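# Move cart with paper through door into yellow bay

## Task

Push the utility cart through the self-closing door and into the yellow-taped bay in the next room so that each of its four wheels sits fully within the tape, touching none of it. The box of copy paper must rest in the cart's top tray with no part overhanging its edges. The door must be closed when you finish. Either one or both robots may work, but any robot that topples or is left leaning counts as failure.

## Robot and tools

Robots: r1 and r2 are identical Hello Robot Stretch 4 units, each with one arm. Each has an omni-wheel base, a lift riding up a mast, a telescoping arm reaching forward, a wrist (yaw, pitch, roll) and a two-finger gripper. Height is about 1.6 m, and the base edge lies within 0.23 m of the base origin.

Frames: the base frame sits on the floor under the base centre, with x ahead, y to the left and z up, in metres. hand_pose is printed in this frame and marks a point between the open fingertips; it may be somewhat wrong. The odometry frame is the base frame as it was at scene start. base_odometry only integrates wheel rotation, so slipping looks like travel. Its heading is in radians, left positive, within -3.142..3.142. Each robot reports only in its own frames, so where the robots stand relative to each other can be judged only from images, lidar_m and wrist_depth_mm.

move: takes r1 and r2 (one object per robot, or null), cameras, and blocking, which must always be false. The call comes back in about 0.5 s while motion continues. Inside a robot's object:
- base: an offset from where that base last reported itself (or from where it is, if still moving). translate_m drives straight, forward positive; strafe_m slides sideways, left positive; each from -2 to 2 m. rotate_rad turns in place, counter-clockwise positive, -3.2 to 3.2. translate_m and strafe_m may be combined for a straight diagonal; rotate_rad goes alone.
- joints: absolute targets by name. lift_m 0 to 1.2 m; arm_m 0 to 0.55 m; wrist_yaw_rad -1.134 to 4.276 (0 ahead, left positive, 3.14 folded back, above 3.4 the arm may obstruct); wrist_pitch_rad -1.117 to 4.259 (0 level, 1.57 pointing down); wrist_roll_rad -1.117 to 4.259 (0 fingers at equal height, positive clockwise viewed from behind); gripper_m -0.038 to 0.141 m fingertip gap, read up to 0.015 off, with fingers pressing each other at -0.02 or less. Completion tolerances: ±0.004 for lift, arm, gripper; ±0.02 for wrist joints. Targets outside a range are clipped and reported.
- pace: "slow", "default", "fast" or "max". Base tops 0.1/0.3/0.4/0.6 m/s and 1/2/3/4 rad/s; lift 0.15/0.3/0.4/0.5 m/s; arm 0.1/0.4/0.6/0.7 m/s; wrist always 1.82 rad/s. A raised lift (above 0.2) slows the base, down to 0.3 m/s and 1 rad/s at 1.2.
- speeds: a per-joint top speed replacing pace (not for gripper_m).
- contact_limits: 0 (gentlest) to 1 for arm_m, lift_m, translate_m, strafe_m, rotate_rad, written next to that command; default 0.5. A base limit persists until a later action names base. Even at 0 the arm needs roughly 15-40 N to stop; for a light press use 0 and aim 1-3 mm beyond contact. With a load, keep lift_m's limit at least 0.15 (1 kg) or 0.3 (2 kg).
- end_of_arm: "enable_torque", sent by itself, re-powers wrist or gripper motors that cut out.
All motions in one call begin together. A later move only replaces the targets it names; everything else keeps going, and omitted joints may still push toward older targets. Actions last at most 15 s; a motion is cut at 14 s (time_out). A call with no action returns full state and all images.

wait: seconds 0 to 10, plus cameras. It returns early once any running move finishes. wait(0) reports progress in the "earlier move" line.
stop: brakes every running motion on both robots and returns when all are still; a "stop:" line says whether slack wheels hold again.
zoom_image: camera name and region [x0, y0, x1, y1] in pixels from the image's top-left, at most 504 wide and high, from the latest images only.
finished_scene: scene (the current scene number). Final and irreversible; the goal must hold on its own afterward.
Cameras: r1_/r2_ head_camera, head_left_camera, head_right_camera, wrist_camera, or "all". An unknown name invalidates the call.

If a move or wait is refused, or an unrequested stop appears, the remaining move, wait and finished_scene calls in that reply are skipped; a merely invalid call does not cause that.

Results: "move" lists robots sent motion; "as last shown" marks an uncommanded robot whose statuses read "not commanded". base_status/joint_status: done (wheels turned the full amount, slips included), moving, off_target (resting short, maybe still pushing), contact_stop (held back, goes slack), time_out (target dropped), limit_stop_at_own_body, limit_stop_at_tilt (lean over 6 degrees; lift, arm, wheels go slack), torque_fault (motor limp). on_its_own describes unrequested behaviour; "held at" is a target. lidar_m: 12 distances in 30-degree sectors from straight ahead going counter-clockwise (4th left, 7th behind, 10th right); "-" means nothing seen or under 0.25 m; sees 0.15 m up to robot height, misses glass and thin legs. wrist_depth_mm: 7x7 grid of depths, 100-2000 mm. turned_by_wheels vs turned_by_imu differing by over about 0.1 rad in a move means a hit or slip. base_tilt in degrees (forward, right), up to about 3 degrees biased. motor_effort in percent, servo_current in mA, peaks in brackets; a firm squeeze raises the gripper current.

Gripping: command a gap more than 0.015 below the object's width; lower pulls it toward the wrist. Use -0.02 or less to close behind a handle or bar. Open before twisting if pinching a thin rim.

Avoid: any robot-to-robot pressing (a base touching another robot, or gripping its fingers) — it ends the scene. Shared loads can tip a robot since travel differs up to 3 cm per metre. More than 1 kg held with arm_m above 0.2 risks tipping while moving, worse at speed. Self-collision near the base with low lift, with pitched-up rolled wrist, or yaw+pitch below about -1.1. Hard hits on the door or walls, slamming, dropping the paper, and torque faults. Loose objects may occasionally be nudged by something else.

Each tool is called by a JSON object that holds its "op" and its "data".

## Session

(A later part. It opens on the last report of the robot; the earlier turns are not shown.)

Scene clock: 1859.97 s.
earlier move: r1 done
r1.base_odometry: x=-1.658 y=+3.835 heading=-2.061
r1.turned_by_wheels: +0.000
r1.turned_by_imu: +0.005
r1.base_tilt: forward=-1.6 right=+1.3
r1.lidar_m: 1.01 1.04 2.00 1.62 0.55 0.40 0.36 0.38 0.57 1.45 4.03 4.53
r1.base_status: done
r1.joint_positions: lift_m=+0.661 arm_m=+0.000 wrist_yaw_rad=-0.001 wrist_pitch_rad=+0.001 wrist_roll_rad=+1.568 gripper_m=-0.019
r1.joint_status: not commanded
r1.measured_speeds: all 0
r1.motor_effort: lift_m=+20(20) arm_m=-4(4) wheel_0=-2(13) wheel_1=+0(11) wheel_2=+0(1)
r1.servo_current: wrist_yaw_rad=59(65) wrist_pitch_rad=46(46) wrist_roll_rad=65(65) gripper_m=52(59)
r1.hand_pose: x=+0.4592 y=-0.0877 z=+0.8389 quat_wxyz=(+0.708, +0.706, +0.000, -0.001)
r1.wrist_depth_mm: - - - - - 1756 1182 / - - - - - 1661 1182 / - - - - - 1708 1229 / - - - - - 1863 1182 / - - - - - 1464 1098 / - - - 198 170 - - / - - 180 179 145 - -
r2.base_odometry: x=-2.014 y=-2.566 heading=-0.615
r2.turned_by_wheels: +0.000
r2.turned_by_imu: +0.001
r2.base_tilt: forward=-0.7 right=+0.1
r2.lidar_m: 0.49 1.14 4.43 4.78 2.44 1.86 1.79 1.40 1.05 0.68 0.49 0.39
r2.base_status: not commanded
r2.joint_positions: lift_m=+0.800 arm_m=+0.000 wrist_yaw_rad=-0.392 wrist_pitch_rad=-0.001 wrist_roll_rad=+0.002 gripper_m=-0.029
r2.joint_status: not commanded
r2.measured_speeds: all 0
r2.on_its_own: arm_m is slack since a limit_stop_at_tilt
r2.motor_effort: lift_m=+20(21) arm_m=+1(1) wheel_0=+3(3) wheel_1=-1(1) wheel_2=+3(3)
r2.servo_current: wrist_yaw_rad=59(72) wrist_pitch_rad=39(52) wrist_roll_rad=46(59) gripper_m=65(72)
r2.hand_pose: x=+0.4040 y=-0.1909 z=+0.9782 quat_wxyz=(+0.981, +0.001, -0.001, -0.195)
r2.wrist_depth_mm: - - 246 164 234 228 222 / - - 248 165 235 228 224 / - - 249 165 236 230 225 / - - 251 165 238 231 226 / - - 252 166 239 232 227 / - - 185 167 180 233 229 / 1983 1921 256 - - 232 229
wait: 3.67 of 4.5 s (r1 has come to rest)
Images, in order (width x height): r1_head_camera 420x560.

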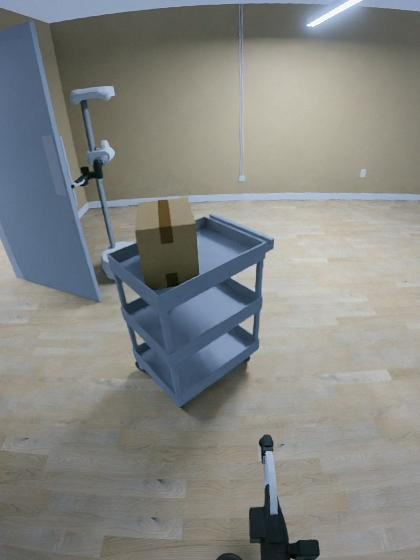

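{"op": "move", "data": {"blocking": false, "r1": {"base":{"strafe_m":0.33}}}}

{"op": "wait", "data": {"seconds": 2.5}}

{"op": "move", "data": {"blocking": false, "r1": {"base":{"translate_m":0.5}}}}

{"op": "wait", "data": {"seconds": 3}}

{"op": "move", "data": {"blocking": false, "r1": {"base":{"translate_m":0.4},"pace":"slow"}}}

{"op": "wait", "data": {"seconds": 6, "cameras": ["r1_head_camera"]}}

Scene clock: 1874.47 s.
move: r1 moving
r1.base_odometry: x=-1.626 y=+3.818 heading=-2.061
r1.turned_by_wheels: +0.000
r1.turned_by_imu: +0.000
r1.base_tilt: forward=-1.6 right=+1.3
r1.lidar_m: 0.99 1.12 1.99 1.63 0.56 0.38 0.36 0.40 0.55 1.45 4.05 4.53
r1.base_status: strafe_m moving
r1.joint_positions: lift_m=+0.661 arm_m=+0.000 wrist_yaw_rad=-0.001 wrist_pitch_rad=+0.001 wrist_roll_rad=+1.568 gripper_m=-0.019
r1.joint_status: not commanded
r1.measured_speeds: translate_m=+0.001 strafe_m=+0.140 rotate_rad=-0.007 lift_m=+0.000 arm_m=+0.000 wrist_yaw_rad=+0.000 wrist_pitch_rad=+0.000 wrist_roll_rad=+0.000
r1.motor_effort: lift_m=+20(20) arm_m=-4(4) wheel_0=-8(11) wheel_1=+9(10) wheel_2=+0(2)
r1.servo_current: wrist_yaw_rad=39(59) wrist_pitch_rad=39(46) wrist_roll_rad=59(72) gripper_m=52(59)
r1.hand_pose: x=+0.4592 y=-0.0877 z=+0.8389 quat_wxyz=(+0.708, +0.706, +0.000, -0.001)
r1.wrist_depth_mm: - - - - - 1661 1182 / - - - - - 1661 1182 / - - - - - 1708 1205 / - - - - - 1863 1138 / - - - - - 1430 1078 / - - 946 199 171 - - / - - 180 170 145 - -
r2: as last shown
r2.turned_by_imu: +0.000
r2.on_its_own: arm_m is slack since a limit_stop_at_tilt
pictures: none

Scene clock: 1876.40 s.
earlier move: r1 done
r1.base_odometry: x=-1.366 y=+3.680 heading=-2.061
r1.turned_by_wheels: +0.000
r1.turned_by_imu: +0.002
r1.base_tilt: forward=-1.6 right=+1.2
r1.lidar_m: 0.97 2.16 1.64 1.60 0.56 0.39 0.38 0.38 0.55 1.47 4.34 1.26
r1.base_status: done
r1.joint_positions: lift_m=+0.661 arm_m=+0.000 wrist_yaw_rad=-0.001 wrist_pitch_rad=+0.001 wrist_roll_rad=+1.568 gripper_m=-0.019
r1.joint_status: not commanded
r1.measured_speeds: all 0
r1.motor_effort: lift_m=+20(20) arm_m=-4(4) wheel_0=-1(12) wheel_1=+1(11) wheel_2=+0(2)
r1.servo_current: wrist_yaw_rad=52(65) wrist_pitch_rad=46(52) wrist_roll_rad=52(72) gripper_m=52(59)
r1.hand_pose: x=+0.4592 y=-0.0877 z=+0.8389 quat_wxyz=(+0.708, +0.706, +0.000, -0.001)
r1.wrist_depth_mm: - - - - - 1756 1182 / - - - - - 1756 1182 / - - - - - 1397 1118 / - - 931 931 - - - / - - 917 904 - - - / - - - 199 179 1756 1098 / - - 179 180 145 1499 1281
r2.base_odometry: x=-2.014 y=-2.566 heading=-0.615
r2.turned_by_wheels: +0.000
r2.turned_by_imu: +0.000
r2.base_tilt: forward=-0.6 right=+0.1
r2.lidar_m: 0.47 1.15 4.45 4.79 2.45 1.85 1.78 1.41 1.03 0.74 0.50 0.36
r2.base_status: not commanded
r2.joint_positions: lift_m=+0.800 arm_m=+0.000 wrist_yaw_rad=-0.392 wrist_pitch_rad=-0.001 wrist_roll_rad=+0.002 gripper_m=-0.029
r2.joint_status: not commanded
r2.measured_speeds: all 0
r2.on_its_own: arm_m is slack since a limit_stop_at_tilt
r2.motor_effort: lift_m=+20(21) arm_m=+0(1) wheel_0=+3(3) wheel_1=-1(2) wheel_2=+3(3)
r2.servo_current: wrist_yaw_rad=52(72) wrist_pitch_rad=46(52) wrist_roll_rad=39(59) gripper_m=59(65)
r2.hand_pose: x=+0.4040 y=-0.1909 z=+0.9782 quat_wxyz=(+0.981, +0.001, -0.001, -0.195)
r2.wrist_depth_mm: - - 246 164 234 228 222 / - - 248 164 235 228 224 / - - 249 165 235 229 225 / - - 251 165 237 230 226 / - - 252 166 238 231 227 / - - 185 166 180 233 229 / 1983 1983 257 - - 231 230
wait: 1.93 of 2.5 s (r1 has come to rest)
pictures: none

Scene clock: 1876.90 s.
move: r1 moving
r1.base_odometry: x=-1.381 y=+3.652 heading=-2.061
r1.turned_by_wheels: +0.000
r1.turned_by_imu: +0.000
r1.base_tilt: forward=-1.6 right=+1.3
r1.lidar_m: 0.96 2.13 1.68 1.59 0.61 0.42 0.40 0.43 0.56 1.60 4.35 1.24
r1.base_status: translate_m moving
r1.joint_positions: lift_m=+0.661 arm_m=+0.000 wrist_yaw_rad=-0.001 wrist_pitch_rad=+0.001 wrist_roll_rad=+1.568 gripper_m=-0.019
r1.joint_status: not commanded
r1.measured_speeds: translate_m=+0.120 strafe_m=+0.000 rotate_rad=+0.003 lift_m=+0.000 arm_m=+0.000 wrist_yaw_rad=+0.000 wrist_pitch_rad=+0.000 wrist_roll_rad=+0.000
r1.motor_effort: lift_m=+20(20) arm_m=-4(4) wheel_0=+7(7) wheel_1=+6(7) wheel_2=-9(10)
r1.servo_current: wrist_yaw_rad=52(65) wrist_pitch_rad=46(46) wrist_roll_rad=52(65) gripper_m=46(59)
r1.hand_pose: x=+0.4592 y=-0.0877 z=+0.8389 quat_wxyz=(+0.708, +0.706, +0.000, -0.001)
r1.wrist_depth_mm: - - - - - 1661 1182 / - - - - - 1808 1138 / - - - - - 1308 - / - - 917 891 - - - / - - 891 891 - - - / - - - 199 179 1618 1060 / - - 179 180 145 1430 1255
r2: as last shown
r2.on_its_own: arm_m is slack since a limit_stop_at_tilt
pictures: none

Scene clock: 1879.57 s.
earlier move: r1 done
r1.base_odometry: x=-1.602 y=+3.238 heading=-2.061
r1.turned_by_wheels: +0.000
r1.turned_by_imu: +0.000
r1.base_tilt: forward=-1.6 right=+1.2
r1.lidar_m: 0.49 1.70 1.68 1.60 1.26 0.91 0.85 0.91 1.25 3.33 4.36 0.57
r1.base_status: done
r1.joint_positions: lift_m=+0.661 arm_m=+0.000 wrist_yaw_rad=-0.001 wrist_pitch_rad=+0.001 wrist_roll_rad=+1.568 gripper_m=-0.019
r1.joint_status: not commanded
r1.measured_speeds: all 0
r1.motor_effort: lift_m=+20(20) arm_m=-4(4) wheel_0=+2(9) wheel_1=+2(9) wheel_2=+2(10)
r1.servo_current: wrist_yaw_rad=59(72) wrist_pitch_rad=46(46) wrist_roll_rad=52(65) gripper_m=52(59)
r1.hand_pose: x=+0.4592 y=-0.0877 z=+0.8389 quat_wxyz=(+0.708, +0.706, +0.000, -0.001)
r1.wrist_depth_mm: - - - 564 - 723 1138 / - - - 452 - 788 - / - - 445 384 - - - / - 433 436 332 - - - / - 418 418 293 293 291 - / - 407 404 198 277 283 - / - 399 180 183 145 - -
r2.base_odometry: x=-2.014 y=-2.566 heading=-0.615
r2.turned_by_wheels: +0.000
r2.turned_by_imu: +0.000
r2.base_tilt: forward=-0.6 right=+0.1
r2.lidar_m: 0.50 1.15 4.43 4.77 2.45 1.85 1.78 1.37 1.08 0.70 0.49 0.37
r2.base_status: not commanded
r2.joint_positions: lift_m=+0.800 arm_m=+0.000 wrist_yaw_rad=-0.392 wrist_pitch_rad=-0.001 wrist_roll_rad=+0.002 gripper_m=-0.029
r2.joint_status: not commanded
r2.measured_speeds: all 0
r2.on_its_own: arm_m is slack since a limit_stop_at_tilt
r2.motor_effort: lift_m=+20(21) arm_m=+1(1) wheel_0=+3(4) wheel_1=-1(1) wheel_2=+3(3)
r2.servo_current: wrist_yaw_rad=46(72) wrist_pitch_rad=39(46) wrist_roll_rad=52(59) gripper_m=65(65)
r2.hand_pose: x=+0.4040 y=-0.1909 z=+0.9782 quat_wxyz=(+0.981, +0.001, -0.001, -0.195)
r2.wrist_depth_mm: - - 246 164 234 228 223 / - - 247 164 235 228 224 / - - 249 165 236 229 225 / - - 250 165 237 231 227 / - - 252 166 238 232 227 / - - 185 167 180 233 229 / 1661 1983 256 - - 232 230
wait: 2.67 of 3 s (r1 has come to rest)
pictures: none

Scene clock: 1880.07 s.
move: r1 moving
r1.base_odometry: x=-1.608 y=+3.227 heading=-2.061
r1.turned_by_wheels: +0.000
r1.turned_by_imu: +0.000
r1.base_tilt: forward=-1.6 right=+1.3
r1.lidar_m: 0.49 0.86 1.68 1.60 1.30 0.93 0.89 0.93 1.29 3.39 4.34 0.57
r1.base_status: translate_m moving
r1.joint_positions: lift_m=+0.661 arm_m=+0.000 wrist_yaw_rad=-0.001 wrist_pitch_rad=+0.001 wrist_roll_rad=+1.568 gripper_m=-0.019
r1.joint_status: not commanded
r1.measured_speeds: translate_m=+0.049 strafe_m=+0.000 rotate_rad=+0.002 lift_m=+0.000 arm_m=+0.000 wrist_yaw_rad=+0.000 wrist_pitch_rad=+0.000 wrist_roll_rad=+0.000
r1.motor_effort: lift_m=+20(20) arm_m=-4(4) wheel_0=+4(6) wheel_1=+5(5) wheel_2=-7(7)
r1.servo_current: wrist_yaw_rad=33(72) wrist_pitch_rad=46(46) wrist_roll_rad=52(65) gripper_m=52(52)
r1.hand_pose: x=+0.4592 y=-0.0877 z=+0.8389 quat_wxyz=(+0.708, +0.706, +0.000, -0.001)
r1.wrist_depth_mm: - - - 544 - 732 - / - - - 436 - 788 - / - - 433 373 - - - / - 421 421 320 - - - / - 407 410 282 296 281 - / - 397 394 198 264 271 - / - 387 180 184 145 - -
r2: as last shown
r2.on_its_own: arm_m is slack since a limit_stop_at_tilt
pictures: none

Scene clock: 1884.83 s.
earlier move: r1 done
r1.base_odometry: x=-1.790 y=+2.886 heading=-2.060
r1.turned_by_wheels: +0.000
r1.turned_by_imu: -0.001
r1.base_tilt: forward=-1.6 right=+1.3
r1.lidar_m: 0.42 0.46 1.68 1.59 1.66 1.31 1.25 1.32 1.82 4.19 0.71 0.46
r1.base_status: done
r1.joint_positions: lift_m=+0.661 arm_m=+0.000 wrist_yaw_rad=-0.003 wrist_pitch_rad=+0.001 wrist_roll_rad=+1.568 gripper_m=-0.019
r1.joint_status: not commanded
r1.measured_speeds: all 0
r1.motor_effort: lift_m=+20(20) arm_m=+4(4) wheel_0=+5(7) wheel_1=+2(7) wheel_2=-3(10)
r1.servo_current: wrist_yaw_rad=39(72) wrist_pitch_rad=46(52) wrist_roll_rad=33(65) gripper_m=46(65)
r1.hand_pose: x=+0.4590 y=-0.0883 z=+0.8389 quat_wxyz=(+0.708, +0.706, -0.001, -0.001)
r1.wrist_depth_mm: - - - 252 - 699 - / - - - 247 248 723 - / - - - 243 246 - - / - 433 404 240 240 - - / 334 330 315 237 237 - - / 276 274 234 201 181 - - / 290 281 229 180 171 - -
r2.base_odometry: x=-2.014 y=-2.566 heading=-0.615
r2.turned_by_wheels: +0.000
r2.turned_by_imu: +0.001
r2.base_tilt: forward=-0.6 right=+0.1
r2.lidar_m: 0.46 0.87 1.12 4.78 2.44 1.85 1.79 1.39 1.06 0.72 0.47 0.37
r2.base_status: not commanded
r2.joint_positions: lift_m=+0.800 arm_m=+0.000 wrist_yaw_rad=-0.392 wrist_pitch_rad=-0.001 wrist_roll_rad=+0.002 gripper_m=-0.029
r2.joint_status: not commanded
r2.measured_speeds: all 0
r2.on_its_own: arm_m is slack since a limit_stop_at_tilt
r2.motor_effort: lift_m=+20(21) arm_m=+1(1) wheel_0=+2(3) wheel_1=-1(2) wheel_2=+3(3)
r2.servo_current: wrist_yaw_rad=59(72) wrist_pitch_rad=39(52) wrist_roll_rad=39(65) gripper_m=65(72)
r2.hand_pose: x=+0.4040 y=-0.1909 z=+0.9782 quat_wxyz=(+0.981, +0.001, -0.001, -0.195)
r2.wrist_depth_mm: - - 247 164 234 228 222 / - - 248 164 235 229 224 / - - 250 165 236 230 225 / - - 250 166 238 230 225 / - - 251 166 239 233 227 / - - 185 167 180 233 229 / - 1921 255 - - 231 229
wait: 4.77 of 6 s (r1 has come to rest)
Images, in order (width x height): r1_head_camera 420x560.

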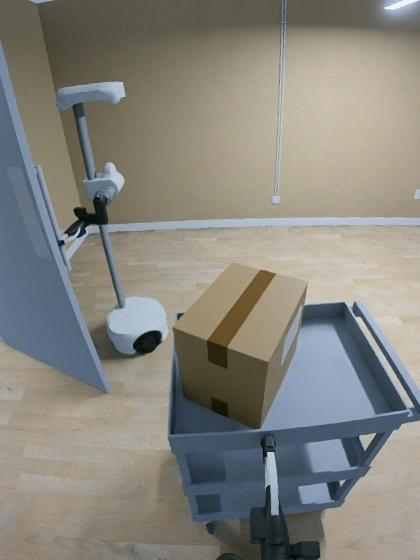

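{"op": "move", "data": {"blocking": false, "r1": {"base":{"strafe_m":-0.06}}}}

{"op": "wait", "data": {"seconds": 1.2}}

{"op": "move", "data": {"blocking": false, "r1": {"base":{"translate_m":0.22},"pace":"slow"}}}

{"op": "wait", "data": {"seconds": 4, "cameras": ["r1_head_camera"]}}

Scene clock: 1892.47 s.
move: r1 moving
r1.base_odometry: x=-1.821 y=+2.902 heading=-2.060
r1.turned_by_wheels: +0.000
r1.turned_by_imu: +0.000
r1.base_tilt: forward=-1.6 right=+1.3
r1.lidar_m: 0.44 0.46 1.71 1.61 1.71 1.35 1.26 1.31 1.83 4.14 4.32 0.47
r1.base_status: strafe_m moving
r1.joint_positions: lift_m=+0.661 arm_m=+0.000 wrist_yaw_rad=-0.003 wrist_pitch_rad=+0.001 wrist_roll_rad=+1.568 gripper_m=-0.019
r1.joint_status: not commanded
r1.measured_speeds: translate_m=+0.000 strafe_m=-0.128 rotate_rad=-0.001 lift_m=+0.000 arm_m=+0.000 wrist_yaw_rad=+0.000 wrist_pitch_rad=+0.000 wrist_roll_rad=+0.000
r1.motor_effort: lift_m=+20(20) arm_m=+4(4) wheel_0=+6(10) wheel_1=-5(10) wheel_2=+0(2)
r1.servo_current: wrist_yaw_rad=52(72) wrist_pitch_rad=46(46) wrist_roll_rad=46(59) gripper_m=52(59)
r1.hand_pose: x=+0.4590 y=-0.0882 z=+0.8389 quat_wxyz=(+0.708, +0.706, -0.001, -0.001)
r1.wrist_depth_mm: - - - 252 - 1808 - / - - - 248 249 715 - / - - - 244 246 - - / - 496 462 241 242 - - / - 377 359 238 239 - - / 307 306 294 199 181 - - / 273 267 231 179 171 - -
r2: as last shown
r2.turned_by_imu: +0.000
r2.on_its_own: arm_m is slack since a limit_stop_at_tilt
pictures: none

Scene clock: 1893.17 s.
earlier move: r1 done
r1.base_odometry: x=-1.843 y=+2.914 heading=-2.060
r1.turned_by_wheels: +0.000
r1.turned_by_imu: +0.000
r1.base_tilt: forward=-1.6 right=+1.2
r1.lidar_m: 0.43 0.46 1.72 1.65 1.72 1.32 1.25 1.31 1.83 4.13 4.30 0.47
r1.base_status: done
r1.joint_positions: lift_m=+0.661 arm_m=+0.000 wrist_yaw_rad=-0.003 wrist_pitch_rad=+0.001 wrist_roll_rad=+1.568 gripper_m=-0.019
r1.joint_status: not commanded
r1.measured_speeds: all 0
r1.motor_effort: lift_m=+20(20) arm_m=+4(4) wheel_0=+2(10) wheel_1=-1(10) wheel_2=+0(2)
r1.servo_current: wrist_yaw_rad=39(72) wrist_pitch_rad=39(46) wrist_roll_rad=46(65) gripper_m=52(59)
r1.hand_pose: x=+0.4590 y=-0.0882 z=+0.8389 quat_wxyz=(+0.708, +0.706, -0.001, -0.001)
r1.wrist_depth_mm: - - - 254 - 1863 - / - - - 250 252 691 - / - - - 248 248 - - / - - 525 242 246 - - / - 424 404 239 241 - - / 357 343 332 199 180 - - / 296 287 231 180 171 - -
r2.base_odometry: x=-2.014 y=-2.566 heading=-0.615
r2.turned_by_wheels: +0.000
r2.turned_by_imu: +0.000
r2.base_tilt: forward=-0.6 right=+0.1
r2.lidar_m: 0.48 0.88 1.10 4.76 2.43 1.84 1.78 1.40 1.05 0.71 0.49 0.36
r2.base_status: not commanded
r2.joint_positions: lift_m=+0.800 arm_m=+0.000 wrist_yaw_rad=-0.392 wrist_pitch_rad=-0.001 wrist_roll_rad=+0.002 gripper_m=-0.029
r2.joint_status: not commanded
r2.measured_speeds: all 0
r2.on_its_own: arm_m is slack since a limit_stop_at_tilt
r2.motor_effort: lift_m=+20(21) arm_m=+1(1) wheel_0=+3(3) wheel_1=-1(1) wheel_2=+3(3)
r2.servo_current: wrist_yaw_rad=59(65) wrist_pitch_rad=46(46) wrist_roll_rad=52(59) gripper_m=59(65)
r2.hand_pose: x=+0.4040 y=-0.1909 z=+0.9782 quat_wxyz=(+0.981, +0.001, -0.001, -0.195)
r2.wrist_depth_mm: - - 247 164 234 227 224 / - - 248 164 236 228 224 / - - 250 164 236 229 225 / - - 251 166 237 230 225 / - - 253 165 238 232 228 / - - 185 166 180 233 229 / - 1983 255 - - 232 230
wait: 0.70 of 1.2 s (r1 has come to rest)
pictures: none

Scene clock: 1893.67 s.
move: r1 moving
r1.base_odometry: x=-1.848 y=+2.903 heading=-2.060
r1.turned_by_wheels: +0.000
r1.turned_by_imu: +0.000
r1.base_tilt: forward=-1.6 right=+1.2
r1.lidar_m: 0.44 0.44 1.72 1.66 1.72 1.35 1.27 1.34 1.84 4.12 4.27 0.47
r1.base_status: translate_m moving
r1.joint_positions: lift_m=+0.661 arm_m=+0.000 wrist_yaw_rad=-0.003 wrist_pitch_rad=+0.001 wrist_roll_rad=+1.568 gripper_m=-0.019
r1.joint_status: not commanded
r1.measured_speeds: translate_m=+0.048 strafe_m=+0.000 rotate_rad=-0.001 lift_m=+0.000 arm_m=+0.000 wrist_yaw_rad=+0.000 wrist_pitch_rad=+0.000 wrist_roll_rad=+0.000
r1.motor_effort: lift_m=+20(20) arm_m=+4(4) wheel_0=+6(8) wheel_1=+4(7) wheel_2=-10(10)
r1.servo_current: wrist_yaw_rad=59(65) wrist_pitch_rad=46(46) wrist_roll_rad=46(59) gripper_m=46(59)
r1.hand_pose: x=+0.4590 y=-0.0882 z=+0.8389 quat_wxyz=(+0.708, +0.706, -0.001, -0.001)
r1.wrist_depth_mm: - - - 249 - 1808 - / - - - 245 247 683 - / - - - 241 244 - - / - - 512 237 239 - - / - 424 402 235 236 - - / 355 342 210 200 181 - - / 294 286 228 161 165 - -
r2: as last shown
r2.on_its_own: arm_m is slack since a limit_stop_at_tilt
pictures: none

Scene clock: 1896.63 s.
earlier move: r1 done
r1.base_odometry: x=-1.946 y=+2.720 heading=-2.060
r1.turned_by_wheels: +0.000
r1.turned_by_imu: +0.000
r1.base_tilt: forward=-1.6 right=+1.3
r1.lidar_m: 0.46 0.58 1.47 1.67 1.73 1.58 1.48 1.56 2.11 4.12 4.30 0.43
r1.base_status: done
r1.joint_positions: lift_m=+0.661 arm_m=+0.000 wrist_yaw_rad=-0.001 wrist_pitch_rad=+0.001 wrist_roll_rad=+1.568 gripper_m=-0.019
r1.joint_status: not commanded
r1.measured_speeds: all 0
r1.motor_effort: lift_m=+20(20) arm_m=+4(4) wheel_0=+4(9) wheel_1=+4(7) wheel_2=-2(11)
r1.servo_current: wrist_yaw_rad=46(72) wrist_pitch_rad=39(59) wrist_roll_rad=52(65) gripper_m=52(59)
r1.hand_pose: x=+0.4592 y=-0.0877 z=+0.8389 quat_wxyz=(+0.708, +0.706, +0.000, -0.001)
r1.wrist_depth_mm: - - 184 181 182 1708 - / - - - 191 191 - - / - - 484 201 201 - - / - 459 442 211 214 - - / - 410 407 224 229 - - / - 373 366 200 181 - - / 353 342 183 181 155 - -
r2.base_odometry: x=-2.014 y=-2.566 heading=-0.615
r2.turned_by_wheels: +0.000
r2.turned_by_imu: +0.000
r2.base_tilt: forward=-0.6 right=+0.1
r2.lidar_m: 0.50 0.70 0.70 4.79 2.43 1.83 1.78 1.39 1.04 0.73 0.49 0.36
r2.base_status: not commanded
r2.joint_positions: lift_m=+0.800 arm_m=+0.000 wrist_yaw_rad=-0.392 wrist_pitch_rad=-0.001 wrist_roll_rad=+0.002 gripper_m=-0.029
r2.joint_status: not commanded
r2.measured_speeds: all 0
r2.on_its_own: arm_m is slack since a limit_stop_at_tilt
r2.motor_effort: lift_m=+21(21) arm_m=+1(1) wheel_0=+3(3) wheel_1=-1(1) wheel_2=+3(3)
r2.servo_current: wrist_yaw_rad=59(72) wrist_pitch_rad=46(46) wrist_roll_rad=52(65) gripper_m=65(72)
r2.hand_pose: x=+0.4040 y=-0.1909 z=+0.9782 quat_wxyz=(+0.981, +0.001, -0.001, -0.195)
r2.wrist_depth_mm: - - 247 164 233 227 222 / - - 248 164 235 228 224 / - - 250 165 235 229 225 / - - 249 166 238 230 226 / - - 252 166 239 232 228 / - - 185 167 180 234 229 / - 1863 256 - - 231 231
wait: 2.97 of 4 s (r1 has come to rest)
Images, in order (width x height): r1_head_camera 420x560.

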